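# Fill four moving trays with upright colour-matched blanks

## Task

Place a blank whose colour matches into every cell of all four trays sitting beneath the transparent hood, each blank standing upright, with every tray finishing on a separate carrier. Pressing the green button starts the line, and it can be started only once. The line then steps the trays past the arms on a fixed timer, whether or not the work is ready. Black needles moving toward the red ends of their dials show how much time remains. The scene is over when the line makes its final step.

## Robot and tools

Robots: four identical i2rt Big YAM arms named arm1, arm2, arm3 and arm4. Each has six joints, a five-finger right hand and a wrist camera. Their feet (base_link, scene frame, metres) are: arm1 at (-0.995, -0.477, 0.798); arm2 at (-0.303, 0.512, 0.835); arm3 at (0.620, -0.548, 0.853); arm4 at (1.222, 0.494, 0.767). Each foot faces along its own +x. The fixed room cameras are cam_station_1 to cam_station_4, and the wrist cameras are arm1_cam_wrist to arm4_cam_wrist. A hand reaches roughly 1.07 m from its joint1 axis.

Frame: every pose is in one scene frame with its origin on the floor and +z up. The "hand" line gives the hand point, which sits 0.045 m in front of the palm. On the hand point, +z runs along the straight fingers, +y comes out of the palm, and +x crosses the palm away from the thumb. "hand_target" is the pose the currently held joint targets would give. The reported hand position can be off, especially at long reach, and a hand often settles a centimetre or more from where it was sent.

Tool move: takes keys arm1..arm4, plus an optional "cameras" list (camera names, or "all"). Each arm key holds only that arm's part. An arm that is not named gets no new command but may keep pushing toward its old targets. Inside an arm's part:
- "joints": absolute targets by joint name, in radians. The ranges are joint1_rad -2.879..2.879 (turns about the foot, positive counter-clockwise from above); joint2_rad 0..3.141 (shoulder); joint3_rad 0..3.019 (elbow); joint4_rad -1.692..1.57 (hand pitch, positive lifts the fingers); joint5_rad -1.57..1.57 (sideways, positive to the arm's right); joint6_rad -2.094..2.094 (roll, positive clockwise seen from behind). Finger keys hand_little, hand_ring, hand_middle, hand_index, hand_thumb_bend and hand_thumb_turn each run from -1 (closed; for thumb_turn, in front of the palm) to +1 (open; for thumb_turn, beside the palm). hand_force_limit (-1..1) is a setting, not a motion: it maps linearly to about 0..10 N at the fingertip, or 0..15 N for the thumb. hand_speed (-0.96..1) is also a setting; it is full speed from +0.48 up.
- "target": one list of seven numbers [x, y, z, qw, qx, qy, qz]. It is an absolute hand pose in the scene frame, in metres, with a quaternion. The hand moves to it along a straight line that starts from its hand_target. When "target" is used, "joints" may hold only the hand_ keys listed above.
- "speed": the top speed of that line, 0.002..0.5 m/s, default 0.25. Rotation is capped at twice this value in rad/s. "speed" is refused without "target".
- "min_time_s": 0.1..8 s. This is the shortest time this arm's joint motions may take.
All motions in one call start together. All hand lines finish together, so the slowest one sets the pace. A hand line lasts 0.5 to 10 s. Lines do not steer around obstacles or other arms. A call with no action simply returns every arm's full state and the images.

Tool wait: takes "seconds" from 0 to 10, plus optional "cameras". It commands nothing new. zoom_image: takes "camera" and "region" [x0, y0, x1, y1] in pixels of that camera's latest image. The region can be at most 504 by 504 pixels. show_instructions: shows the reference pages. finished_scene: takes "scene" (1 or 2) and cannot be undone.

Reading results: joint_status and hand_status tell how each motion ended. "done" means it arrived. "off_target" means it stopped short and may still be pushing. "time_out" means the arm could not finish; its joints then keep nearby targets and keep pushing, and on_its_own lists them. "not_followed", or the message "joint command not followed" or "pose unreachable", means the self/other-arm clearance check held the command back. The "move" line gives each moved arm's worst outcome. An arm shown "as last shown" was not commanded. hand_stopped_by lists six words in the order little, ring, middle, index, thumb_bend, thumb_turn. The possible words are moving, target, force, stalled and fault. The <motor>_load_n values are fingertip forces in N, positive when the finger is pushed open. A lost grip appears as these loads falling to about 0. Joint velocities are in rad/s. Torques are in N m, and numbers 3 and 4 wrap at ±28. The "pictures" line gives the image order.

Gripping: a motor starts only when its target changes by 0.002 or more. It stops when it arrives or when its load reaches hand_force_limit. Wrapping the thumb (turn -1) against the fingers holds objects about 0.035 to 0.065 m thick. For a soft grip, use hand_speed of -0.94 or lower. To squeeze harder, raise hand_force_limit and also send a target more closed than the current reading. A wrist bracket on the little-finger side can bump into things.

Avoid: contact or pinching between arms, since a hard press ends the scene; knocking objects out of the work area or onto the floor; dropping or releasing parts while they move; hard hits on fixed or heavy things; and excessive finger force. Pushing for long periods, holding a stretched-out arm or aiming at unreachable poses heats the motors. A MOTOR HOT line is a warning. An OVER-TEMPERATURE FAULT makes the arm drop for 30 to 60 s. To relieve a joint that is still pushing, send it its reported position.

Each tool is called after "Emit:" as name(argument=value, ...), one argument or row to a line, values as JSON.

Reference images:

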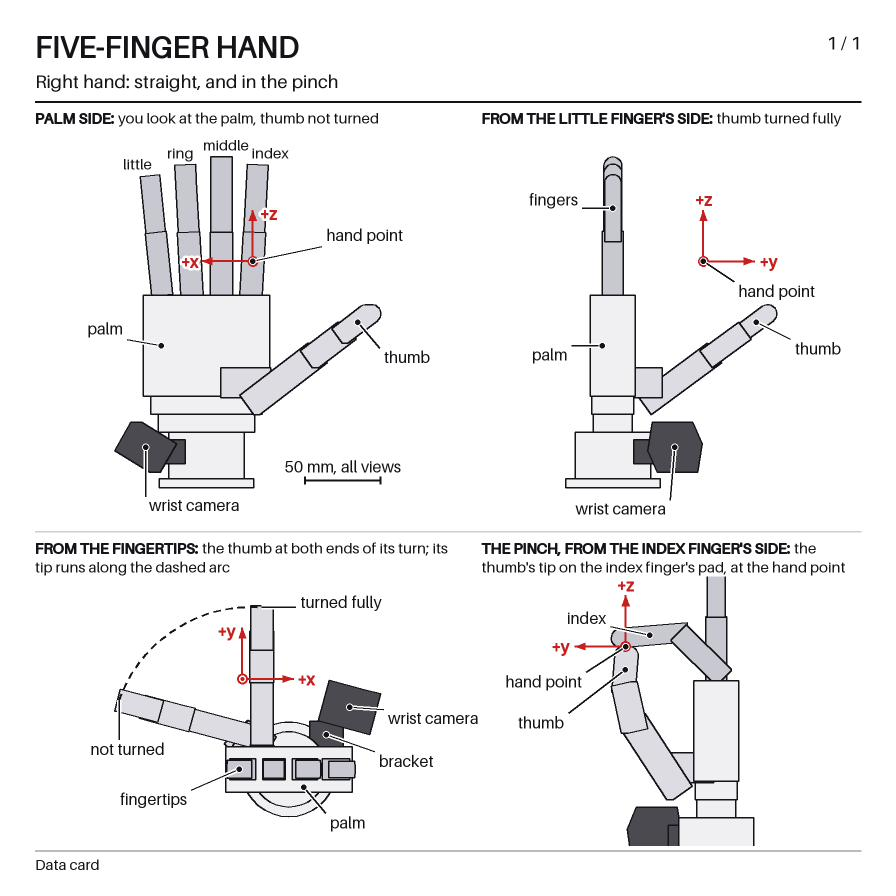

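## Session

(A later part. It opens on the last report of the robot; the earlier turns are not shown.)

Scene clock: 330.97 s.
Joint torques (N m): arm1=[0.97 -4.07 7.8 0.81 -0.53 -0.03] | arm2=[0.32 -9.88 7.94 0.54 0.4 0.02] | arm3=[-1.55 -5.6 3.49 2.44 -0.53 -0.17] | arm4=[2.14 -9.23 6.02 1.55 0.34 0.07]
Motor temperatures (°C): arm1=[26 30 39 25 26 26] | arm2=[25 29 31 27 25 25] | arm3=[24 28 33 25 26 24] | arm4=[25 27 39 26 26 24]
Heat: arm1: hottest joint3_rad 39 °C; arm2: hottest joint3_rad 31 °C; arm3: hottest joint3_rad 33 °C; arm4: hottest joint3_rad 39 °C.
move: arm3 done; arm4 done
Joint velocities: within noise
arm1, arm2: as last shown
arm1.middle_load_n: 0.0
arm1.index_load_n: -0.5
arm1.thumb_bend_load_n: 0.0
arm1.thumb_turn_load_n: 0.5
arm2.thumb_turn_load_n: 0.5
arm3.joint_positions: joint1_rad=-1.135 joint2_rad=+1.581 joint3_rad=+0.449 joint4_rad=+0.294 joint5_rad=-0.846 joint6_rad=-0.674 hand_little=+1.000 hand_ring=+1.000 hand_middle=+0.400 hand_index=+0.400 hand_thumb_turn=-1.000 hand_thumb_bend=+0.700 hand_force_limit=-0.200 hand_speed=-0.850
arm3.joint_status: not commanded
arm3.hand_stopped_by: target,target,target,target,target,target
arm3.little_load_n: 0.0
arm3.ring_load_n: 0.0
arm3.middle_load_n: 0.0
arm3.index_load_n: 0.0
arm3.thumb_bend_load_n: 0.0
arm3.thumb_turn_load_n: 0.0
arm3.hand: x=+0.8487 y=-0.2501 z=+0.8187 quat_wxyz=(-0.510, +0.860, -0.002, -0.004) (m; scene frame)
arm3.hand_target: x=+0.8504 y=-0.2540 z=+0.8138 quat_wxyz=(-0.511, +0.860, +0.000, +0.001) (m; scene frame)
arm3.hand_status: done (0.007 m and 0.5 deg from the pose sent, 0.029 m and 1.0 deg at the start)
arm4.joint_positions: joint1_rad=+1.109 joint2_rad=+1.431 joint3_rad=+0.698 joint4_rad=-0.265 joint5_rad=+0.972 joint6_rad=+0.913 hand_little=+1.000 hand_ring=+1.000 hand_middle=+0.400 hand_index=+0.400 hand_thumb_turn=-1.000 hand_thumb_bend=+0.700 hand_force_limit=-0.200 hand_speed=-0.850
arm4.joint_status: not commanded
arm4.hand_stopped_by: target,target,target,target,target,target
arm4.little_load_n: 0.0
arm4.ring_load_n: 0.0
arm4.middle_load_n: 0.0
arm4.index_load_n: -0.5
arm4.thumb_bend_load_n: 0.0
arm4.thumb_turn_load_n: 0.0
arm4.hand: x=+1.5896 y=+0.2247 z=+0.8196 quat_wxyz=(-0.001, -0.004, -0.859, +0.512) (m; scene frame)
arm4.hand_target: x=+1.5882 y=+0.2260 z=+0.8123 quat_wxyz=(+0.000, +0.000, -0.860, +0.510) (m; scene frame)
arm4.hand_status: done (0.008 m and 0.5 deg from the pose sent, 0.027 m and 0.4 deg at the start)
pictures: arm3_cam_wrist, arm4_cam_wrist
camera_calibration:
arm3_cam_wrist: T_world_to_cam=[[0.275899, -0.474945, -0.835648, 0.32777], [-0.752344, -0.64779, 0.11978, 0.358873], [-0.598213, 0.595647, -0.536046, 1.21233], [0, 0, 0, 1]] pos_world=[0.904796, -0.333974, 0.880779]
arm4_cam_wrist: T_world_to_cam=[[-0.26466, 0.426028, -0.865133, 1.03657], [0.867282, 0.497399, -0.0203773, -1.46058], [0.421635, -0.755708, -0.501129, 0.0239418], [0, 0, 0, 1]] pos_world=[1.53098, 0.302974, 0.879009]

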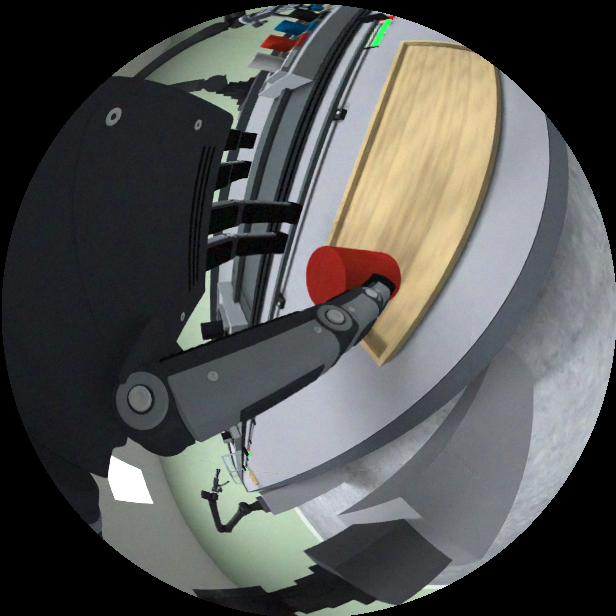

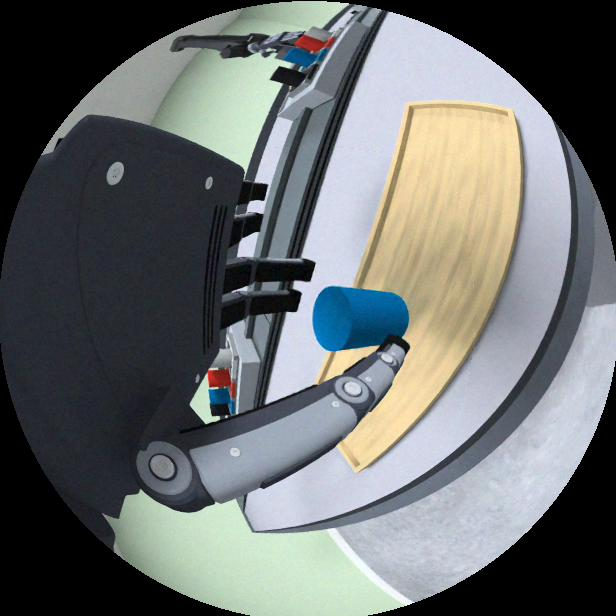

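Emit:
move(
  arm3={"target": [0.8460, -0.2550, 0.798, 0.5105, -0.8599, 0, 0], "speed": 0.04},
  arm4={"target": [1.5885, 0.2260, 0.796, 0, 0, -0.8599, 0.5105], "speed": 0.04},
  cameras=["arm3_cam_wrist", "arm4_cam_wrist"],
)

Scene clock: 332.43 s.
Joint torques (N m): arm1=[0.97 -4.13 7.8 0.79 -0.52 -0.03] | arm2=[0.32 -9.88 7.94 0.54 0.4 0.02] | arm3=[-1.2 -5.77 3 2.43 -0.46 -0.13] | arm4=[1.73 -9.7 5.82 1.4 0.32 0.07]
Motor temperatures (°C): arm1=[26 30 39 25 26 26] | arm2=[25 28 31 27 25 25] | arm3=[24 28 33 25 26 24] | arm4=[25 27 39 26 26 24]
Heat: arm1: hottest joint3_rad 39 °C; arm2: hottest joint3_rad 31 °C; arm3: hottest joint3_rad 33 °C; arm4: hottest joint3_rad 39 °C.
move: arm3 done; arm4 done
Joint velocities: within noise
arm1, arm2: as last shown
arm1.index_load_n: 0.0
arm1.thumb_turn_load_n: 0.0
arm2.thumb_turn_load_n: 0.0
arm3.joint_positions: joint1_rad=-1.135 joint2_rad=+1.637 joint3_rad=+0.434 joint4_rad=+0.368 joint5_rad=-0.846 joint6_rad=-0.674 hand_little=+1.000 hand_ring=+1.000 hand_middle=+0.400 hand_index=+0.400 hand_thumb_turn=-1.000 hand_thumb_bend=+0.700 hand_force_limit=-0.200 hand_speed=-0.850
arm3.joint_status: not commanded
arm3.hand_stopped_by: target,target,target,target,target,target
arm3.little_load_n: 0.0
arm3.ring_load_n: 0.0
arm3.middle_load_n: 0.0
arm3.index_load_n: 0.0
arm3.thumb_bend_load_n: 0.0
arm3.thumb_turn_load_n: 0.0
arm3.hand: x=+0.8456 y=-0.2518 z=+0.8033 quat_wxyz=(-0.510, +0.860, -0.002, -0.003) (m; scene frame)
arm3.hand_target: x=+0.8456 y=-0.2552 z=+0.7982 quat_wxyz=(-0.510, +0.860, +0.000, +0.000) (m; scene frame)
arm3.hand_status: done (0.006 m and 0.5 deg from the pose sent, 0.021 m and 0.5 deg at the start)
arm4.joint_positions: joint1_rad=+1.109 joint2_rad=+1.469 joint3_rad=+0.681 joint4_rad=-0.211 joint5_rad=+0.972 joint6_rad=+0.913 hand_little=+1.000 hand_ring=+1.000 hand_middle=+0.400 hand_index=+0.400 hand_thumb_turn=-1.000 hand_thumb_bend=+0.700 hand_force_limit=-0.200 hand_speed=-0.850
arm4.joint_status: not commanded
arm4.hand_stopped_by: target,target,target,target,target,target
arm4.little_load_n: 0.0
arm4.ring_load_n: 0.0
arm4.middle_load_n: 0.0
arm4.index_load_n: 0.0
arm4.thumb_bend_load_n: 0.0
arm4.thumb_turn_load_n: 0.0
arm4.hand: x=+1.5895 y=+0.2248 z=+0.8033 quat_wxyz=(-0.001, -0.003, -0.859, +0.512) (m; scene frame)
arm4.hand_target: x=+1.5879 y=+0.2263 z=+0.7962 quat_wxyz=(+0.001, +0.000, -0.860, +0.510) (m; scene frame)
arm4.hand_status: done (0.007 m and 0.4 deg from the pose sent, 0.024 m and 0.5 deg at the start)
pictures: arm3_cam_wrist, arm4_cam_wrist
camera_calibration:
arm3_cam_wrist: T_world_to_cam=[[0.276974, -0.474302, -0.835657, 0.314203], [-0.752498, -0.647881, 0.118312, 0.358659], [-0.597522, 0.596061, -0.536357, 1.20302], [0, 0, 0, 1]] pos_world=[0.901693, -0.335676, 0.86538]
arm4_cam_wrist: T_world_to_cam=[[-0.265888, 0.426458, -0.864544, 1.0238], [0.86726, 0.497396, -0.0213706, -1.46002], [0.420907, -0.755467, -0.502102, 0.0177054], [0, 0, 0, 1]] pos_world=[1.53098, 0.302975, 0.862808]

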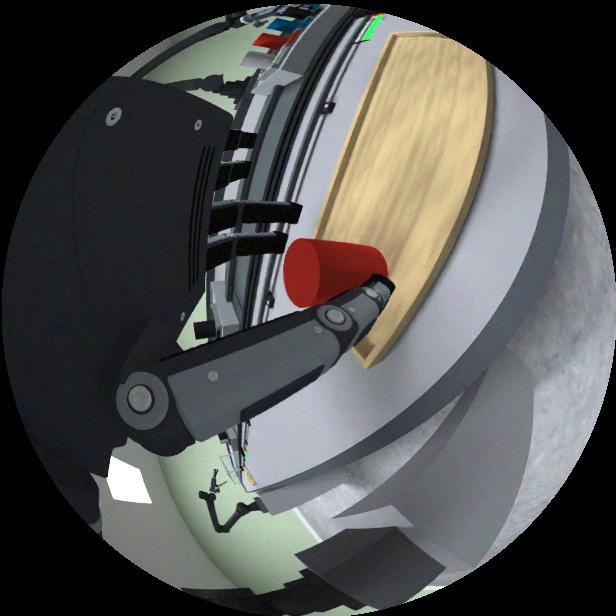

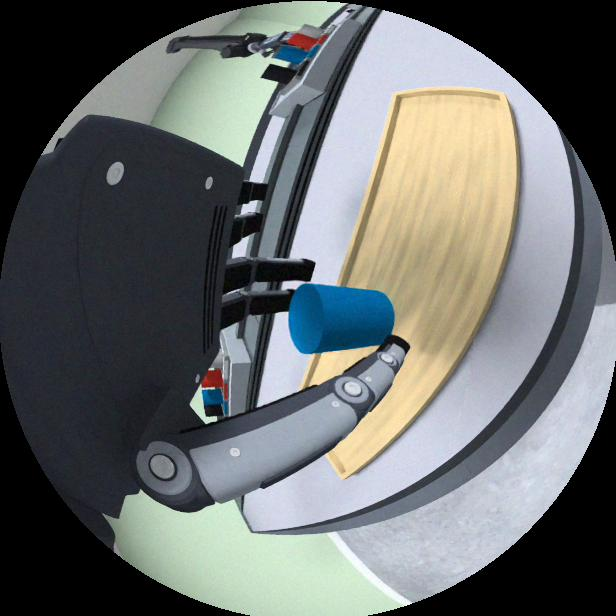

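Emit:
move(
  arm3={"joints": {"hand_index": -0.1, "hand_middle": -0.1, "hand_thumb_bend": 0.2}},
  arm4={"joints": {"hand_index": -0.1, "hand_middle": -0.1, "hand_thumb_bend": 0.2}},
  cameras=["arm3_cam_wrist", "arm4_cam_wrist"],
)

Scene clock: 334.93 s.
Joint torques (N m): arm1=[0.91 -4.07 7.8 0.79 -0.53 -0.03] | arm2=[0.32 -9.88 7.95 0.54 0.4 0.02] | arm3=[-1.2 -5.83 3 2.44 -0.46 -0.13] | arm4=[2.2 -9.52 5.94 1.63 0.29 0.13]
Motor temperatures (°C): arm1=[26 30 39 25 26 26] | arm2=[25 28 31 27 25 25] | arm3=[24 28 33 25 26 24] | arm4=[25 27 39 26 26 24]
Heat: arm1: hottest joint3_rad 39 °C; arm2: hottest joint3_rad 31 °C; arm3: hottest joint3_rad 33 °C; arm4: hottest joint3_rad 39 °C.
move: arm3 off_target; arm4 off_target
Joint velocities: within noise
arm1, arm2: as last shown
arm2.index_load_n: -0.5
arm3.joint_positions: joint1_rad=-1.137 joint2_rad=+1.639 joint3_rad=+0.434 joint4_rad=+0.368 joint5_rad=-0.846 joint6_rad=-0.674 hand_little=+1.000 hand_ring=+1.000 hand_middle=-0.015 hand_index=+0.026 hand_thumb_turn=-1.000 hand_thumb_bend=+0.503 hand_force_limit=-0.200 hand_speed=-0.850
arm3.joint_status: hand_middle off_target (ended at -0.015, target -0.100); hand_index off_target (ended at +0.026, target -0.100); hand_thumb_bend off_target (ended at +0.503, target +0.200)
arm3.hand_stopped_by: target,target,force,force,force,target
arm3.little_load_n: 0.0
arm3.ring_load_n: 0.0
arm3.middle_load_n: 5.5
arm3.index_load_n: 2.0
arm3.thumb_bend_load_n: 8.5
arm3.thumb_turn_load_n: 1.5
arm3.hand: x=+0.8458 y=-0.2523 z=+0.8028 quat_wxyz=(-0.510, +0.860, -0.003, -0.004) (m; scene frame)
arm3.hand_target: x=+0.8460 y=-0.2556 z=+0.7981 quat_wxyz=(-0.510, +0.860, -0.001, +0.000) (m; scene frame)
arm3.hand_status: not commanded
arm4.joint_positions: joint1_rad=+1.106 joint2_rad=+1.469 joint3_rad=+0.681 joint4_rad=-0.210 joint5_rad=+0.973 joint6_rad=+0.913 hand_little=+1.000 hand_ring=+1.000 hand_middle=+0.027 hand_index=+0.014 hand_thumb_turn=-1.000 hand_thumb_bend=+0.506 hand_force_limit=-0.200 hand_speed=-0.850
arm4.joint_status: hand_middle off_target (ended at +0.027, target -0.100); hand_index off_target (ended at +0.014, target -0.100); hand_thumb_bend off_target (ended at +0.506, target +0.200)
arm4.hand_stopped_by: target,target,force,force,force,target
arm4.little_load_n: 0.0
arm4.ring_load_n: 0.0
arm4.middle_load_n: 5.5
arm4.index_load_n: 4.0
arm4.thumb_bend_load_n: 6.5
arm4.thumb_turn_load_n: 0.0
arm4.hand: x=+1.5888 y=+0.2233 z=+0.8036 quat_wxyz=(+0.000, -0.005, -0.858, +0.513) (m; scene frame)
arm4.hand_target: x=+1.5872 y=+0.2251 z=+0.7964 quat_wxyz=(+0.001, -0.001, -0.860, +0.511) (m; scene frame)
arm4.hand_status: not commanded
pictures: arm3_cam_wrist, arm4_cam_wrist
camera_calibration:
arm3_cam_wrist: T_world_to_cam=[[0.275155, -0.475384, -0.835643, 0.314757], [-0.753328, -0.646639, 0.119812, 0.358413], [-0.597316, 0.596547, -0.536046, 1.20288], [0, 0, 0, 1]] pos_world=[0.901893, -0.336177, 0.864879]
arm4_cam_wrist: T_world_to_cam=[[-0.263407, 0.426004, -0.865527, 1.02141], [0.869218, 0.493965, -0.0214059, -1.46096], [0.418421, -0.75797, -0.500405, 0.0202285], [0, 0, 0, 1]] pos_world=[1.53048, 0.301871, 0.862908]

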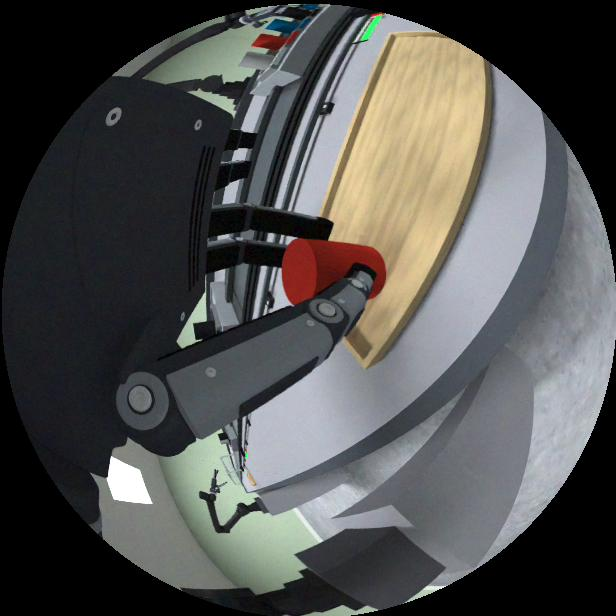

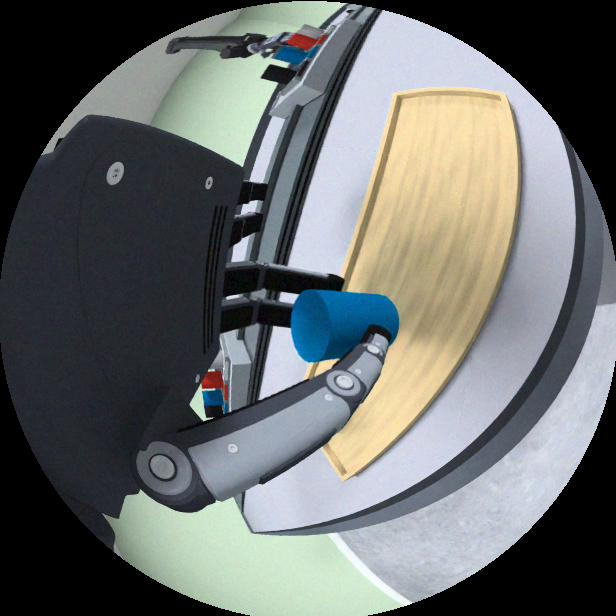

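Emit:
move(
  arm3={"target": [0.846, -0.25, 0.94, 0.5105, -0.8599, 0, 0], "speed": 0.15},
  arm4={"target": [1.587, 0.224, 0.94, 0, 0, -0.8599, 0.5105], "speed": 0.15},
)

Emit:
move(
  arm3={"target": [0.75, -0.15, 0.97, 0.5, -0.866, 0, 0], "speed": 0.2},
  arm4={"target": [1.45, 0.17, 0.965, 0, 0, -0.866, 0.5], "speed": 0.2},
  cameras=["arm3_cam_wrist", "arm4_cam_wrist"],
)

Emit:
move(
  arm3={"target": [0.60, -0.08, 0.98, 0.5, -0.866, 0, 0], "speed": 0.2},
  arm4={"target": [1.32, 0.10, 0.97, 0, 0, -0.866, 0.5], "speed": 0.2},
)

Emit:
move(
  arm3={"target": [0.458, -0.025, 0.98, 0.5, -0.866, 0, 0], "speed": 0.2},
  arm4={"target": [1.24, 0.03, 0.97, 0, 0, -0.866, 0.5], "speed": 0.2},
  cameras=["cam_station_3", "cam_station_4"],
)

Scene clock: 337.57 s.
Joint torques (N m): arm1=[0.97 -4.13 7.79 0.8 -0.53 -0.03] | arm2=[0.26 -9.82 7.94 0.54 0.4 0.02] | arm3=[0.09 -5.48 10.06 1.09 -0.27 0.09] | arm4=[1.38 -10.17 13.31 0.2 0.38 0.11]
Motor temperatures (°C): arm1=[26 30 39 25 26 26] | arm2=[25 28 31 27 25 25] | arm3=[24 28 33 25 26 23] | arm4=[25 27 39 26 26 24]
Heat: arm1: hottest joint3_rad 39 °C; arm2: hottest joint3_rad 31 °C; arm3: hottest joint3_rad 33 °C; arm4: hottest joint3_rad 39 °C.
move: arm3 off_target; arm4 off_target
Joint velocities: within noise
arm1: as last shown
arm2.joint_positions: joint1_rad=+0.879 joint2_rad=+1.283 joint3_rad=+0.812 joint4_rad=-0.176 joint5_rad=+0.627 joint6_rad=+0.423 hand_little=+1.000 hand_ring=+1.000 hand_middle=+0.800 hand_index=+0.800 hand_thumb_turn=-1.000 hand_thumb_bend=+0.750 hand_force_limit=-0.200 hand_speed=+0.000
arm2.joint_status: not commanded
arm2.hand_stopped_by: target,target,target,target,target,target
arm2.little_load_n: 0.0
arm2.ring_load_n: 0.0
arm2.middle_load_n: -0.5
arm2.index_load_n: 0.0
arm2.thumb_bend_load_n: 0.0
arm2.thumb_turn_load_n: 0.0
arm2.hand: x=-0.0099 y=+0.0942 z=+0.9770 quat_wxyz=(+0.003, +0.007, -0.863, +0.505) (m; scene frame)
arm2.hand_target: x=-0.0128 y=+0.0995 z=+0.9756 quat_wxyz=(+0.005, +0.005, -0.865, +0.502) (m; scene frame)
arm2.hand_status: not commanded
arm3.joint_positions: joint1_rad=-1.137 joint2_rad=+1.206 joint3_rad=+0.511 joint4_rad=-0.181 joint5_rad=-0.840 joint6_rad=-0.686 hand_little=+1.000 hand_ring=+1.000 hand_middle=-0.015 hand_index=+0.026 hand_thumb_turn=-1.000 hand_thumb_bend=+0.503 hand_force_limit=-0.200 hand_speed=-0.850
arm3.joint_status: not commanded
arm3.hand_stopped_by: target,target,force,force,force,target
arm3.little_load_n: 0.0
arm3.ring_load_n: 0.0
arm3.middle_load_n: 5.5
arm3.index_load_n: 2.5
arm3.thumb_bend_load_n: 8.5
arm3.thumb_turn_load_n: 1.5
arm3.hand: x=+0.8324 y=-0.2631 z=+0.9148 quat_wxyz=(-0.499, +0.866, -0.008, -0.013) (m; scene frame)
arm3.hand_target: x=+0.8485 y=-0.2507 z=+0.9386 quat_wxyz=(-0.511, +0.860, +0.004, +0.004) (m; scene frame)
arm3.hand_status: off_target (0.032 m and 2.3 deg from the pose sent, 0.137 m and 0.5 deg at the start)
arm4.joint_positions: joint1_rad=+1.106 joint2_rad=+1.239 joint3_rad=+0.812 joint4_rad=-0.635 joint5_rad=+0.967 joint6_rad=+0.909 hand_little=+1.000 hand_ring=+1.000 hand_middle=+0.027 hand_index=+0.014 hand_thumb_turn=-1.000 hand_thumb_bend=+0.506 hand_force_limit=-0.200 hand_speed=-0.850
arm4.joint_status: not commanded
arm4.hand_stopped_by: target,target,force,force,force,target
arm4.little_load_n: -0.5
arm4.ring_load_n: 0.0
arm4.middle_load_n: 5.0
arm4.index_load_n: 3.5
arm4.thumb_bend_load_n: 7.5
arm4.thumb_turn_load_n: 1.0
arm4.hand: x=+1.5671 y=+0.2324 z=+0.9047 quat_wxyz=(+0.025, +0.013, -0.865, +0.501) (m; scene frame)
arm4.hand_target: x=+1.5878 y=+0.2241 z=+0.9397 quat_wxyz=(-0.003, -0.005, -0.860, +0.511) (m; scene frame)
arm4.hand_status: off_target (0.041 m and 3.4 deg from the pose sent, 0.136 m and 0.7 deg at the start)
pictures: none

Scene clock: 339.33 s.
Joint torques (N m): arm1=[0.91 -4.13 7.8 0.8 -0.52 -0.03] | arm2=[0.32 -9.88 7.94 0.54 0.4 0.02] | arm3=[0.26 -4.6 11.15 3.07 -0.06 0.26] | arm4=[0.15 -7.24 8.75 2.22 0.13 -0.03]
Motor temperatures (°C): arm1=[26 30 39 25 26 26] | arm2=[25 28 31 27 25 25] | arm3=[24 28 33 25 26 24] | arm4=[25 27 39 26 26 24]
Heat: arm1: hottest joint3_rad 39 °C; arm2: hottest joint3_rad 31 °C; arm3: hottest joint3_rad 33 °C; arm4: hottest joint3_rad 39 °C.
move: arm3 off_target; arm4 done
Joint velocities: within noise
arm1, arm2: as last shown
arm3.joint_positions: joint1_rad=-0.672 joint2_rad=+1.128 joint3_rad=+0.524 joint4_rad=-0.106 joint5_rad=-0.473 joint6_rad=-0.333 hand_little=+1.000 hand_ring=+1.000 hand_middle=-0.015 hand_index=+0.026 hand_thumb_turn=-1.000 hand_thumb_bend=+0.503 hand_force_limit=-0.200 hand_speed=-0.850
arm3.joint_status: not commanded
arm3.hand_stopped_by: target,target,force,force,force,target
arm3.little_load_n: 0.0
arm3.ring_load_n: 0.0
arm3.middle_load_n: 5.5
arm3.index_load_n: 2.5
arm3.thumb_bend_load_n: 8.5
arm3.thumb_turn_load_n: 1.0
arm3.hand: x=+0.7385 y=-0.1797 z=+0.9346 quat_wxyz=(-0.464, +0.886, -0.002, -0.013) (m; scene frame)
arm3.hand_target: x=+0.7493 y=-0.1536 z=+0.9689 quat_wxyz=(-0.497, +0.868, +0.003, +0.002) (m; scene frame)
arm3.hand_status: off_target (0.048 m and 4.9 deg from the pose sent, 0.150 m and 1.7 deg at the start)
arm4.joint_positions: joint1_rad=+0.727 joint2_rad=+0.919 joint3_rad=+0.712 joint4_rad=-0.538 joint5_rad=+0.688 joint6_rad=+0.514 hand_little=+1.000 hand_ring=+1.000 hand_middle=+0.027 hand_index=+0.014 hand_thumb_turn=-1.000 hand_thumb_bend=+0.506 hand_force_limit=-0.200 hand_speed=-0.850
arm4.joint_status: not commanded
arm4.hand_stopped_by: target,target,force,force,force,target
arm4.little_load_n: 0.0
arm4.ring_load_n: 0.0
arm4.middle_load_n: 5.0
arm4.index_load_n: 3.5
arm4.thumb_bend_load_n: 7.5
arm4.thumb_turn_load_n: 0.5
arm4.hand: x=+1.4523 y=+0.1746 z=+0.9577 quat_wxyz=(+0.005, +0.003, -0.873, +0.488) (m; scene frame)
arm4.hand_target: x=+1.4526 y=+0.1716 z=+0.9647 quat_wxyz=(-0.003, +0.000, -0.867, +0.498) (m; scene frame)
arm4.hand_status: done (0.009 m and 1.8 deg from the pose sent, 0.146 m and 3.2 deg at the start)
pictures: arm3_cam_wrist, arm4_cam_wrist
camera_calibration:
arm3_cam_wrist: T_world_to_cam=[[0.268479, -0.556976, -0.785937, 0.432736], [-0.743595, -0.638495, 0.198473, 0.229424], [-0.612361, 0.531133, -0.585587, 1.21176], [0, 0, 0, 1]] pos_world=[0.796454, -0.256096, 1.00416]
arm4_cam_wrist: T_world_to_cam=[[-0.281357, 0.473974, -0.834378, 1.12745], [0.865109, 0.501538, -0.00681727, -1.3243], [0.415242, -0.723746, -0.55115, 0.164773], [0, 0, 0, 1]] pos_world=[1.39445, 0.249056, 1.02251]

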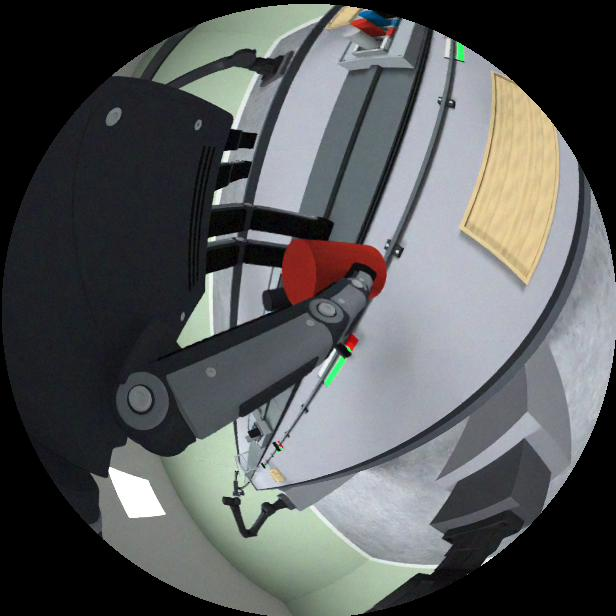

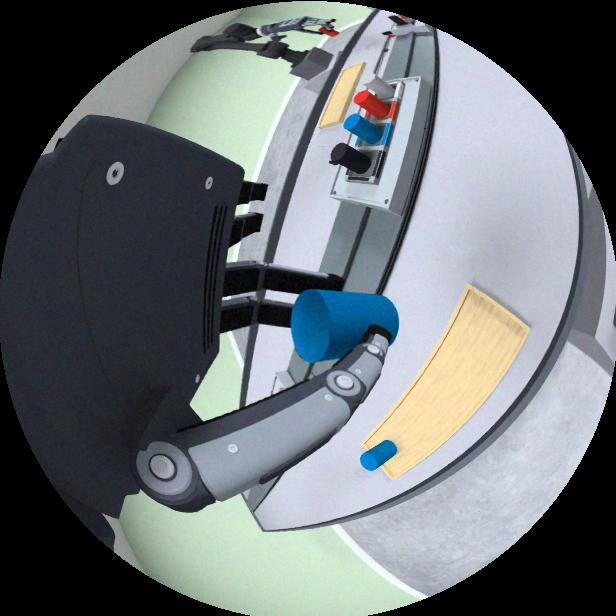

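Scene clock: 341.10 s.
Joint torques (N m): arm1=[0.97 -4.13 7.8 0.8 -0.53 -0.03] | arm2=[0.32 -9.88 7.95 0.54 0.4 0.02] | arm3=[-0.03 -4.42 11.51 3.36 0.14 0.25] | arm4=[1.08 -4.42 9.42 2.86 -0.16 -0.05]
Motor temperatures (°C): arm1=[26 30 39 25 26 26] | arm2=[25 28 31 27 25 25] | arm3=[24 28 33 25 25 24] | arm4=[25 27 39 26 26 24]
Heat: arm1: hottest joint3_rad 39 °C; arm2: hottest joint3_rad 31 °C; arm3: hottest joint3_rad 33 °C; arm4: hottest joint3_rad 39 °C.
move: arm3 off_target; arm4 off_target
Joint velocities: within noise
arm1, arm2: as last shown
arm2.middle_load_n: 0.0
arm3.joint_positions: joint1_rad=-0.155 joint2_rad=+1.167 joint3_rad=+0.577 joint4_rad=-0.032 joint5_rad=-0.035 joint6_rad=-0.045 hand_little=+1.000 hand_ring=+1.000 hand_middle=-0.015 hand_index=+0.026 hand_thumb_turn=-1.000 hand_thumb_bend=+0.503 hand_force_limit=-0.200 hand_speed=-0.850
arm3.joint_status: not commanded
arm3.hand_stopped_by: target,target,force,force,force,target
arm3.little_load_n: 0.0
arm3.ring_load_n: -0.5
arm3.middle_load_n: 5.0
arm3.index_load_n: 3.0
arm3.thumb_bend_load_n: 7.5
arm3.thumb_turn_load_n: 1.5
arm3.hand: x=+0.6051 y=-0.1141 z=+0.9457 quat_wxyz=(-0.463, +0.886, +0.009, +0.009) (m; scene frame)
arm3.hand_target: x=+0.6020 y=-0.0839 z=+0.9806 quat_wxyz=(-0.500, +0.866, +0.003, +0.005) (m; scene frame)
arm3.hand_status: off_target (0.049 m and 5.0 deg from the pose sent, 0.177 m and 4.9 deg at the start)
arm4.joint_positions: joint1_rad=+0.164 joint2_rad=+0.851 joint3_rad=+0.667 joint4_rad=-0.388 joint5_rad=+0.225 joint6_rad=+0.155 hand_little=+1.000 hand_ring=+1.000 hand_middle=+0.027 hand_index=+0.014 hand_thumb_turn=-1.000 hand_thumb_bend=+0.506 hand_force_limit=-0.200 hand_speed=-0.850
arm4.joint_status: not commanded
arm4.hand_stopped_by: target,target,force,force,force,target
arm4.little_load_n: 0.0
arm4.ring_load_n: 0.0
arm4.middle_load_n: 5.0
arm4.index_load_n: 3.5
arm4.thumb_bend_load_n: 7.5
arm4.thumb_turn_load_n: 1.0
arm4.hand: x=+1.3222 y=+0.1084 z=+0.9637 quat_wxyz=(-0.005, -0.004, -0.874, +0.486) (m; scene frame)
arm4.hand_target: x=+1.3218 y=+0.1016 z=+0.9692 quat_wxyz=(-0.005, -0.002, -0.867, +0.498) (m; scene frame)
arm4.hand_status: off_target (0.011 m and 2.0 deg from the pose sent, 0.152 m and 1.8 deg at the start)
pictures: none

Scene clock: 342.67 s.
Joint torques (N m): arm1=[0.97 -4.07 7.8 0.8 -0.52 -0.03] | arm2=[0.32 -9.88 7.94 0.54 0.4 0.01] | arm3=[-0.38 -6.95 11.23 3.23 0.33 0.25] | arm4=[1.38 -6.53 14.64 2.56 -0.27 -0.03]
Motor temperatures (°C): arm1=[26 30 39 25 26 26] | arm2=[25 28 31 27 25 25] | arm3=[24 28 33 25 25 24] | arm4=[25 27 39 26 26 24]
Heat: arm1: hottest joint3_rad 39 °C; arm2: hottest joint3_rad 31 °C; arm3: hottest joint3_rad 33 °C; arm4: hottest joint3_rad 39 °C.
move: arm3 off_target; arm4 off_target
Joint velocities: within noise
arm1, arm2: as last shown
arm2.thumb_turn_load_n: 0.5
arm3.joint_positions: joint1_rad=+0.209 joint2_rad=+1.378 joint3_rad=+0.765 joint4_rad=-0.026 joint5_rad=+0.260 joint6_rad=+0.147 hand_little=+1.000 hand_ring=+1.000 hand_middle=-0.015 hand_index=+0.026 hand_thumb_turn=-1.000 hand_thumb_bend=+0.503 hand_force_limit=-0.200 hand_speed=-0.850
arm3.joint_status: not commanded
arm3.hand_stopped_by: target,target,force,force,force,target
arm3.little_load_n: 0.0
arm3.ring_load_n: 0.0
arm3.middle_load_n: 4.5
arm3.index_load_n: 3.0
arm3.thumb_bend_load_n: 8.0
arm3.thumb_turn_load_n: 1.0
arm3.hand: x=+0.4708 y=-0.0571 z=+0.9474 quat_wxyz=(-0.466, +0.884, +0.019, +0.014) (m; scene frame)
arm3.hand_target: x=+0.4582 y=-0.0292 z=+0.9795 quat_wxyz=(-0.499, +0.866, +0.005, -0.001) (m; scene frame)
arm3.hand_status: off_target (0.048 m and 5.2 deg from the pose sent, 0.175 m and 5.0 deg at the start)
arm4.joint_positions: joint1_rad=-0.140 joint2_rad=+1.032 joint3_rad=+0.692 joint4_rad=-0.285 joint5_rad=-0.016 joint6_rad=-0.009 hand_little=+1.000 hand_ring=+1.000 hand_middle=+0.027 hand_index=+0.014 hand_thumb_turn=-1.000 hand_thumb_bend=+0.506 hand_force_limit=-0.200 hand_speed=-0.850
arm4.joint_status: not commanded
arm4.hand_stopped_by: target,target,force,force,force,target
arm4.little_load_n: 0.0
arm4.ring_load_n: 0.0
arm4.middle_load_n: 5.0
arm4.index_load_n: 3.5
arm4.thumb_bend_load_n: 7.0
arm4.thumb_turn_load_n: 0.5
arm4.hand: x=+1.2393 y=+0.0651 z=+0.9238 quat_wxyz=(+0.002, -0.008, -0.890, +0.455) (m; scene frame)
arm4.hand_target: x=+1.2365 y=+0.0350 z=+0.9705 quat_wxyz=(+0.005, -0.003, -0.866, +0.500) (m; scene frame)
arm4.hand_status: off_target (0.058 m and 6.0 deg from the pose sent, 0.114 m and 2.0 deg at the start)
pictures: cam_station_3, cam_station_4

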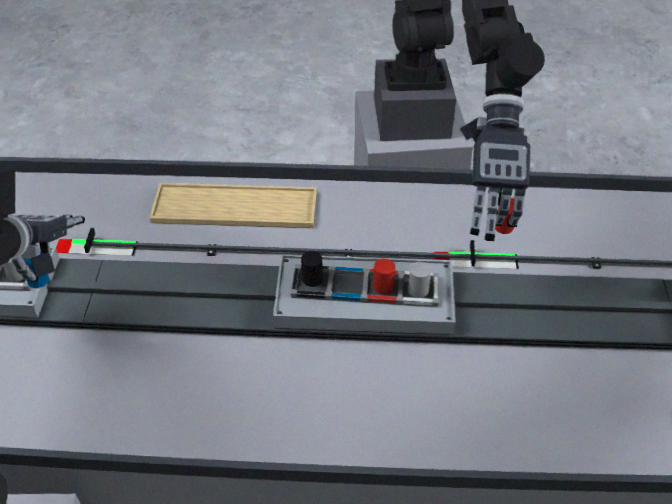

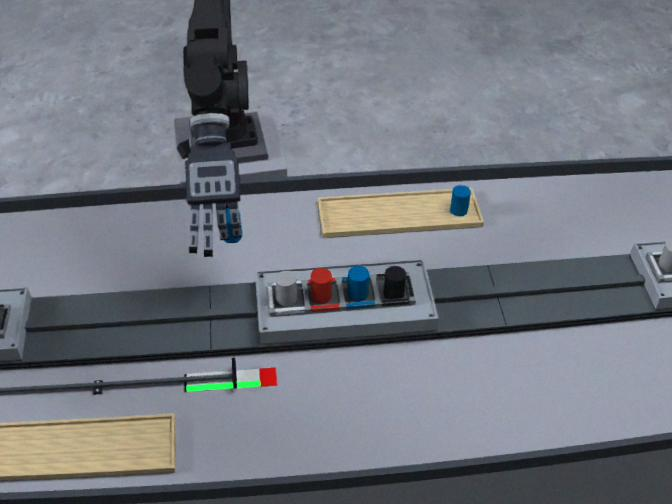

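Emit:
wait(
  seconds=2.0,
  cameras=["cam_station_3", "cam_station_4"],
)

Scene clock: 345.40 s.
Joint torques (N m): arm1=[0.91 -4.01 7.8 0.8 -0.53 -0.03] | arm2=[0.26 -9.88 7.94 0.54 0.4 0.02] | arm3=[-0.38 -6.89 11.26 3.23 0.33 0.25] | arm4=[1.49 -6.07 14.38 2.55 -0.31 -0.06]
Motor temperatures (°C): arm1=[26 30 39 25 26 26] | arm2=[25 28 31 26 25 25] | arm3=[24 28 33 25 25 24] | arm4=[25 27 39 26 26 24]
Heat: arm1: hottest joint3_rad 39 °C; arm2: hottest joint3_rad 31 °C; arm3: hottest joint3_rad 33 °C; arm4: hottest joint3_rad 39 °C.
Joint velocities: within noise
arm1.joint_positions: joint1_rad=-0.635 joint2_rad=+0.839 joint3_rad=+0.561 joint4_rad=-0.389 joint5_rad=-0.606 joint6_rad=-0.415 hand_little=+1.000 hand_ring=+1.000 hand_middle=+0.800 hand_index=+0.800 hand_thumb_turn=-1.000 hand_thumb_bend=+0.750 hand_force_limit=-0.200 hand_speed=+0.000
arm1.joint_status: not commanded
arm1.hand_stopped_by: target,target,target,target,target,target
arm1.little_load_n: 0.0
arm1.ring_load_n: 0.0
arm1.middle_load_n: 0.0
arm1.index_load_n: 0.0
arm1.thumb_bend_load_n: 0.0
arm1.thumb_turn_load_n: 0.0
arm1.hand: x=-0.8619 y=-0.1576 z=+0.9550 quat_wxyz=(-0.499, +0.867, -0.005, -0.006) (m; scene frame)
arm1.hand_target: x=-0.8606 y=-0.1591 z=+0.9609 quat_wxyz=(-0.501, +0.865, -0.001, -0.002) (m; scene frame)
arm1.hand_status: not commanded
arm2.joint_positions: joint1_rad=+0.879 joint2_rad=+1.283 joint3_rad=+0.812 joint4_rad=-0.176 joint5_rad=+0.627 joint6_rad=+0.423 hand_little=+1.000 hand_ring=+1.000 hand_middle=+0.800 hand_index=+0.800 hand_thumb_turn=-1.000 hand_thumb_bend=+0.750 hand_force_limit=-0.200 hand_speed=+0.000
arm2.joint_status: not commanded
arm2.hand_stopped_by: target,target,target,target,target,target
arm2.little_load_n: 0.0
arm2.ring_load_n: 0.0
arm2.middle_load_n: 0.0
arm2.index_load_n: 0.0
arm2.thumb_bend_load_n: 0.0
arm2.thumb_turn_load_n: 0.0
arm2.hand: x=-0.0099 y=+0.0942 z=+0.9770 quat_wxyz=(+0.003, +0.007, -0.863, +0.505) (m; scene frame)
arm2.hand_target: x=-0.0128 y=+0.0995 z=+0.9756 quat_wxyz=(+0.005, +0.005, -0.865, +0.502) (m; scene frame)
arm2.hand_status: not commanded
arm3.joint_positions: joint1_rad=+0.209 joint2_rad=+1.378 joint3_rad=+0.767 joint4_rad=-0.026 joint5_rad=+0.260 joint6_rad=+0.148 hand_little=+1.000 hand_ring=+1.000 hand_middle=-0.015 hand_index=+0.026 hand_thumb_turn=-1.000 hand_thumb_bend=+0.503 hand_force_limit=-0.200 hand_speed=-0.850
arm3.joint_status: not commanded
arm3.hand_stopped_by: target,target,force,force,force,target
arm3.little_load_n: -0.5
arm3.ring_load_n: 0.0
arm3.middle_load_n: 5.0
arm3.index_load_n: 3.5
arm3.thumb_bend_load_n: 8.0
arm3.thumb_turn_load_n: 1.0
arm3.hand: x=+0.4705 y=-0.0565 z=+0.9482 quat_wxyz=(-0.467, +0.884, +0.018, +0.013) (m; scene frame)
arm3.hand_target: x=+0.4579 y=-0.0288 z=+0.9803 quat_wxyz=(-0.500, +0.866, +0.004, -0.002) (m; scene frame)
arm3.hand_status: off_target (0.046 m and 5.0 deg from the pose sent, 0.175 m and 5.0 deg at the start)
arm4.joint_positions: joint1_rad=-0.140 joint2_rad=+1.032 joint3_rad=+0.692 joint4_rad=-0.285 joint5_rad=-0.016 joint6_rad=-0.009 hand_little=+1.000 hand_ring=+1.000 hand_middle=+0.027 hand_index=+0.014 hand_thumb_turn=-1.000 hand_thumb_bend=+0.506 hand_force_limit=-0.200 hand_speed=-0.850
arm4.joint_status: not commanded
arm4.hand_stopped_by: target,target,force,force,force,target
arm4.little_load_n: 0.0
arm4.ring_load_n: 0.0
arm4.middle_load_n: 5.0
arm4.index_load_n: 3.5
arm4.thumb_bend_load_n: 7.5
arm4.thumb_turn_load_n: 1.0
arm4.hand: x=+1.2393 y=+0.0651 z=+0.9238 quat_wxyz=(+0.002, -0.008, -0.890, +0.455) (m; scene frame)
arm4.hand_target: x=+1.2365 y=+0.0350 z=+0.9706 quat_wxyz=(+0.005, -0.003, -0.866, +0.500) (m; scene frame)
arm4.hand_status: off_target (0.058 m and 6.0 deg from the pose sent, 0.114 m and 2.0 deg at the start)
wait: 2.00 s; at rest from the start
pictures: cam_station_3, cam_station_4

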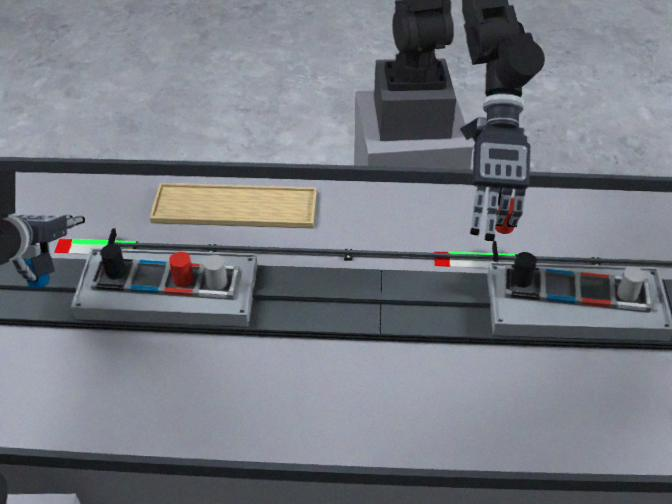

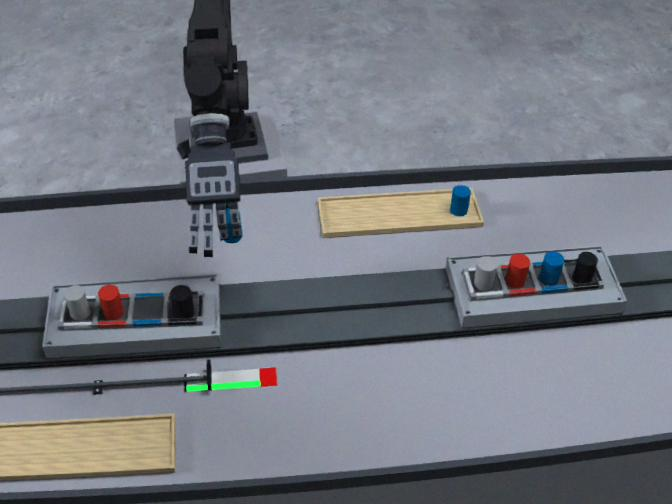

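Emit:
wait(
  seconds=2.0,
  cameras=["cam_station_3", "cam_station_4"],
)

Emit:
zoom_image(
  camera="cam_station_3",
  region=[480, 250, 540, 310],
)

Emit:
zoom_image(
  camera="cam_station_4",
  region=[200, 260, 260, 320],
)

Scene clock: 347.67 s.
Joint torques (N m): arm1=[0.91 -4.13 7.8 0.8 -0.53 -0.03] | arm2=[0.32 -9.82 7.94 0.54 0.4 0.02] | arm3=[-0.38 -6.89 11.26 3.23 0.33 0.25] | arm4=[1.67 -7.18 14.68 2.69 -0.26 0.01]
Motor temperatures (°C): arm1=[26 30 39 25 26 26] | arm2=[25 28 31 26 25 25] | arm3=[24 28 33 25 25 24] | arm4=[25 27 40 26 26 24]
Heat: arm1: hottest joint3_rad 39 °C; arm2: hottest joint3_rad 31 °C; arm3: hottest joint3_rad 33 °C; arm4: hottest joint3_rad 40 °C.
Joint velocities: within noise
arm1.joint_positions: joint1_rad=-0.635 joint2_rad=+0.839 joint3_rad=+0.561 joint4_rad=-0.389 joint5_rad=-0.606 joint6_rad=-0.415 hand_little=+1.000 hand_ring=+1.000 hand_middle=+0.800 hand_index=+0.800 hand_thumb_turn=-1.000 hand_thumb_bend=+0.750 hand_force_limit=-0.200 hand_speed=+0.000
arm1.joint_status: not commanded
arm1.hand_stopped_by: target,target,target,target,target,target
arm1.little_load_n: 0.0
arm1.ring_load_n: 0.0
arm1.middle_load_n: 0.0
arm1.index_load_n: 0.0
arm1.thumb_bend_load_n: 0.0
arm1.thumb_turn_load_n: 0.0
arm1.hand: x=-0.8619 y=-0.1576 z=+0.9550 quat_wxyz=(-0.499, +0.867, -0.005, -0.006) (m; scene frame)
arm1.hand_target: x=-0.8606 y=-0.1591 z=+0.9609 quat_wxyz=(-0.501, +0.865, -0.001, -0.002) (m; scene frame)
arm1.hand_status: not commanded
arm2.joint_positions: joint1_rad=+0.879 joint2_rad=+1.283 joint3_rad=+0.812 joint4_rad=-0.176 joint5_rad=+0.627 joint6_rad=+0.423 hand_little=+1.000 hand_ring=+1.000 hand_middle=+0.800 hand_index=+0.800 hand_thumb_turn=-1.000 hand_thumb_bend=+0.750 hand_force_limit=-0.200 hand_speed=+0.000
arm2.joint_status: not commanded
arm2.hand_stopped_by: target,target,target,target,target,target
arm2.little_load_n: 0.0
arm2.ring_load_n: 0.0
arm2.middle_load_n: 0.0
arm2.index_load_n: 0.0
arm2.thumb_bend_load_n: 0.5
arm2.thumb_turn_load_n: 0.0
arm2.hand: x=-0.0099 y=+0.0942 z=+0.9770 quat_wxyz=(+0.003, +0.007, -0.863, +0.505) (m; scene frame)
arm2.hand_target: x=-0.0128 y=+0.0995 z=+0.9756 quat_wxyz=(+0.005, +0.005, -0.865, +0.502) (m; scene frame)
arm2.hand_status: not commanded
arm3.joint_positions: joint1_rad=+0.209 joint2_rad=+1.378 joint3_rad=+0.767 joint4_rad=-0.026 joint5_rad=+0.260 joint6_rad=+0.148 hand_little=+1.000 hand_ring=+1.000 hand_middle=-0.015 hand_index=+0.026 hand_thumb_turn=-1.000 hand_thumb_bend=+0.503 hand_force_limit=-0.200 hand_speed=-0.850
arm3.joint_status: not commanded
arm3.hand_stopped_by: target,target,force,force,force,target
arm3.little_load_n: 0.0
arm3.ring_load_n: 0.0
arm3.middle_load_n: 4.5
arm3.index_load_n: 3.0
arm3.thumb_bend_load_n: 8.0
arm3.thumb_turn_load_n: 1.0
arm3.hand: x=+0.4705 y=-0.0565 z=+0.9482 quat_wxyz=(-0.467, +0.884, +0.018, +0.013) (m; scene frame)
arm3.hand_target: x=+0.4579 y=-0.0288 z=+0.9803 quat_wxyz=(-0.500, +0.866, +0.004, -0.002) (m; scene frame)
arm3.hand_status: off_target (0.046 m and 5.0 deg from the pose sent, 0.175 m and 5.0 deg at the start)
arm4.joint_positions: joint1_rad=-0.140 joint2_rad=+1.032 joint3_rad=+0.692 joint4_rad=-0.285 joint5_rad=-0.016 joint6_rad=-0.009 hand_little=+1.000 hand_ring=+1.000 hand_middle=+0.027 hand_index=+0.014 hand_thumb_turn=-1.000 hand_thumb_bend=+0.506 hand_force_limit=-0.200 hand_speed=-0.850
arm4.joint_status: not commanded
arm4.hand_stopped_by: target,target,force,force,force,target
arm4.little_load_n: 0.0
arm4.ring_load_n: 0.0
arm4.middle_load_n: 5.0
arm4.index_load_n: 3.5
arm4.thumb_bend_load_n: 7.5
arm4.thumb_turn_load_n: 1.0
arm4.hand: x=+1.2393 y=+0.0651 z=+0.9238 quat_wxyz=(+0.002, -0.008, -0.890, +0.455) (m; scene frame)
arm4.hand_target: x=+1.2365 y=+0.0350 z=+0.9706 quat_wxyz=(+0.005, -0.003, -0.866, +0.500) (m; scene frame)
arm4.hand_status: off_target (0.058 m and 6.0 deg from the pose sent, 0.114 m and 2.0 deg at the start)
wait: 2.00 s; at rest from the start
pictures: cam_station_3, cam_station_4

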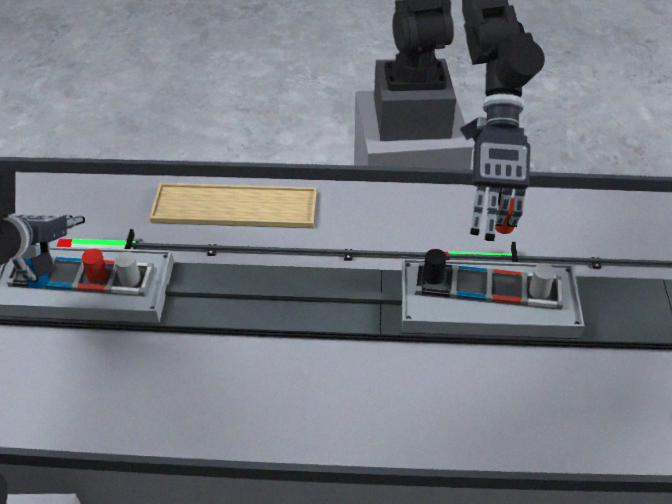

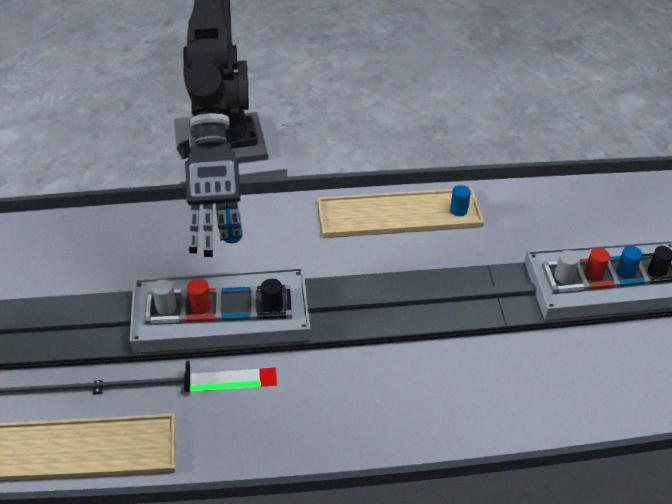

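Scaled by 8.400.

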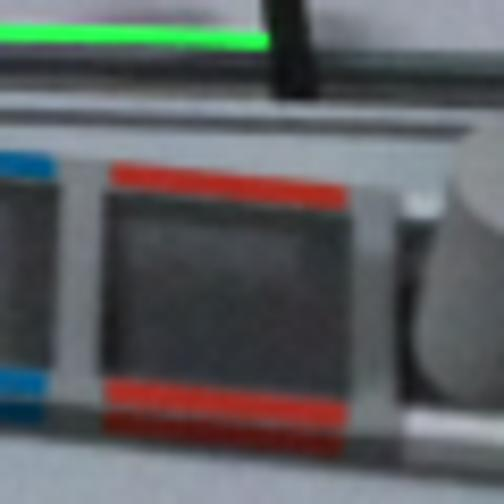

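Scaled by 8.400.

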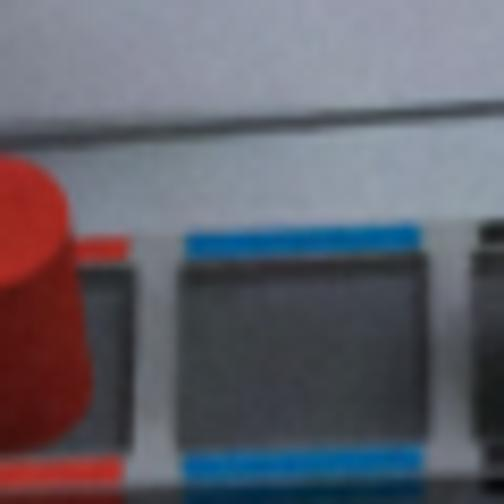

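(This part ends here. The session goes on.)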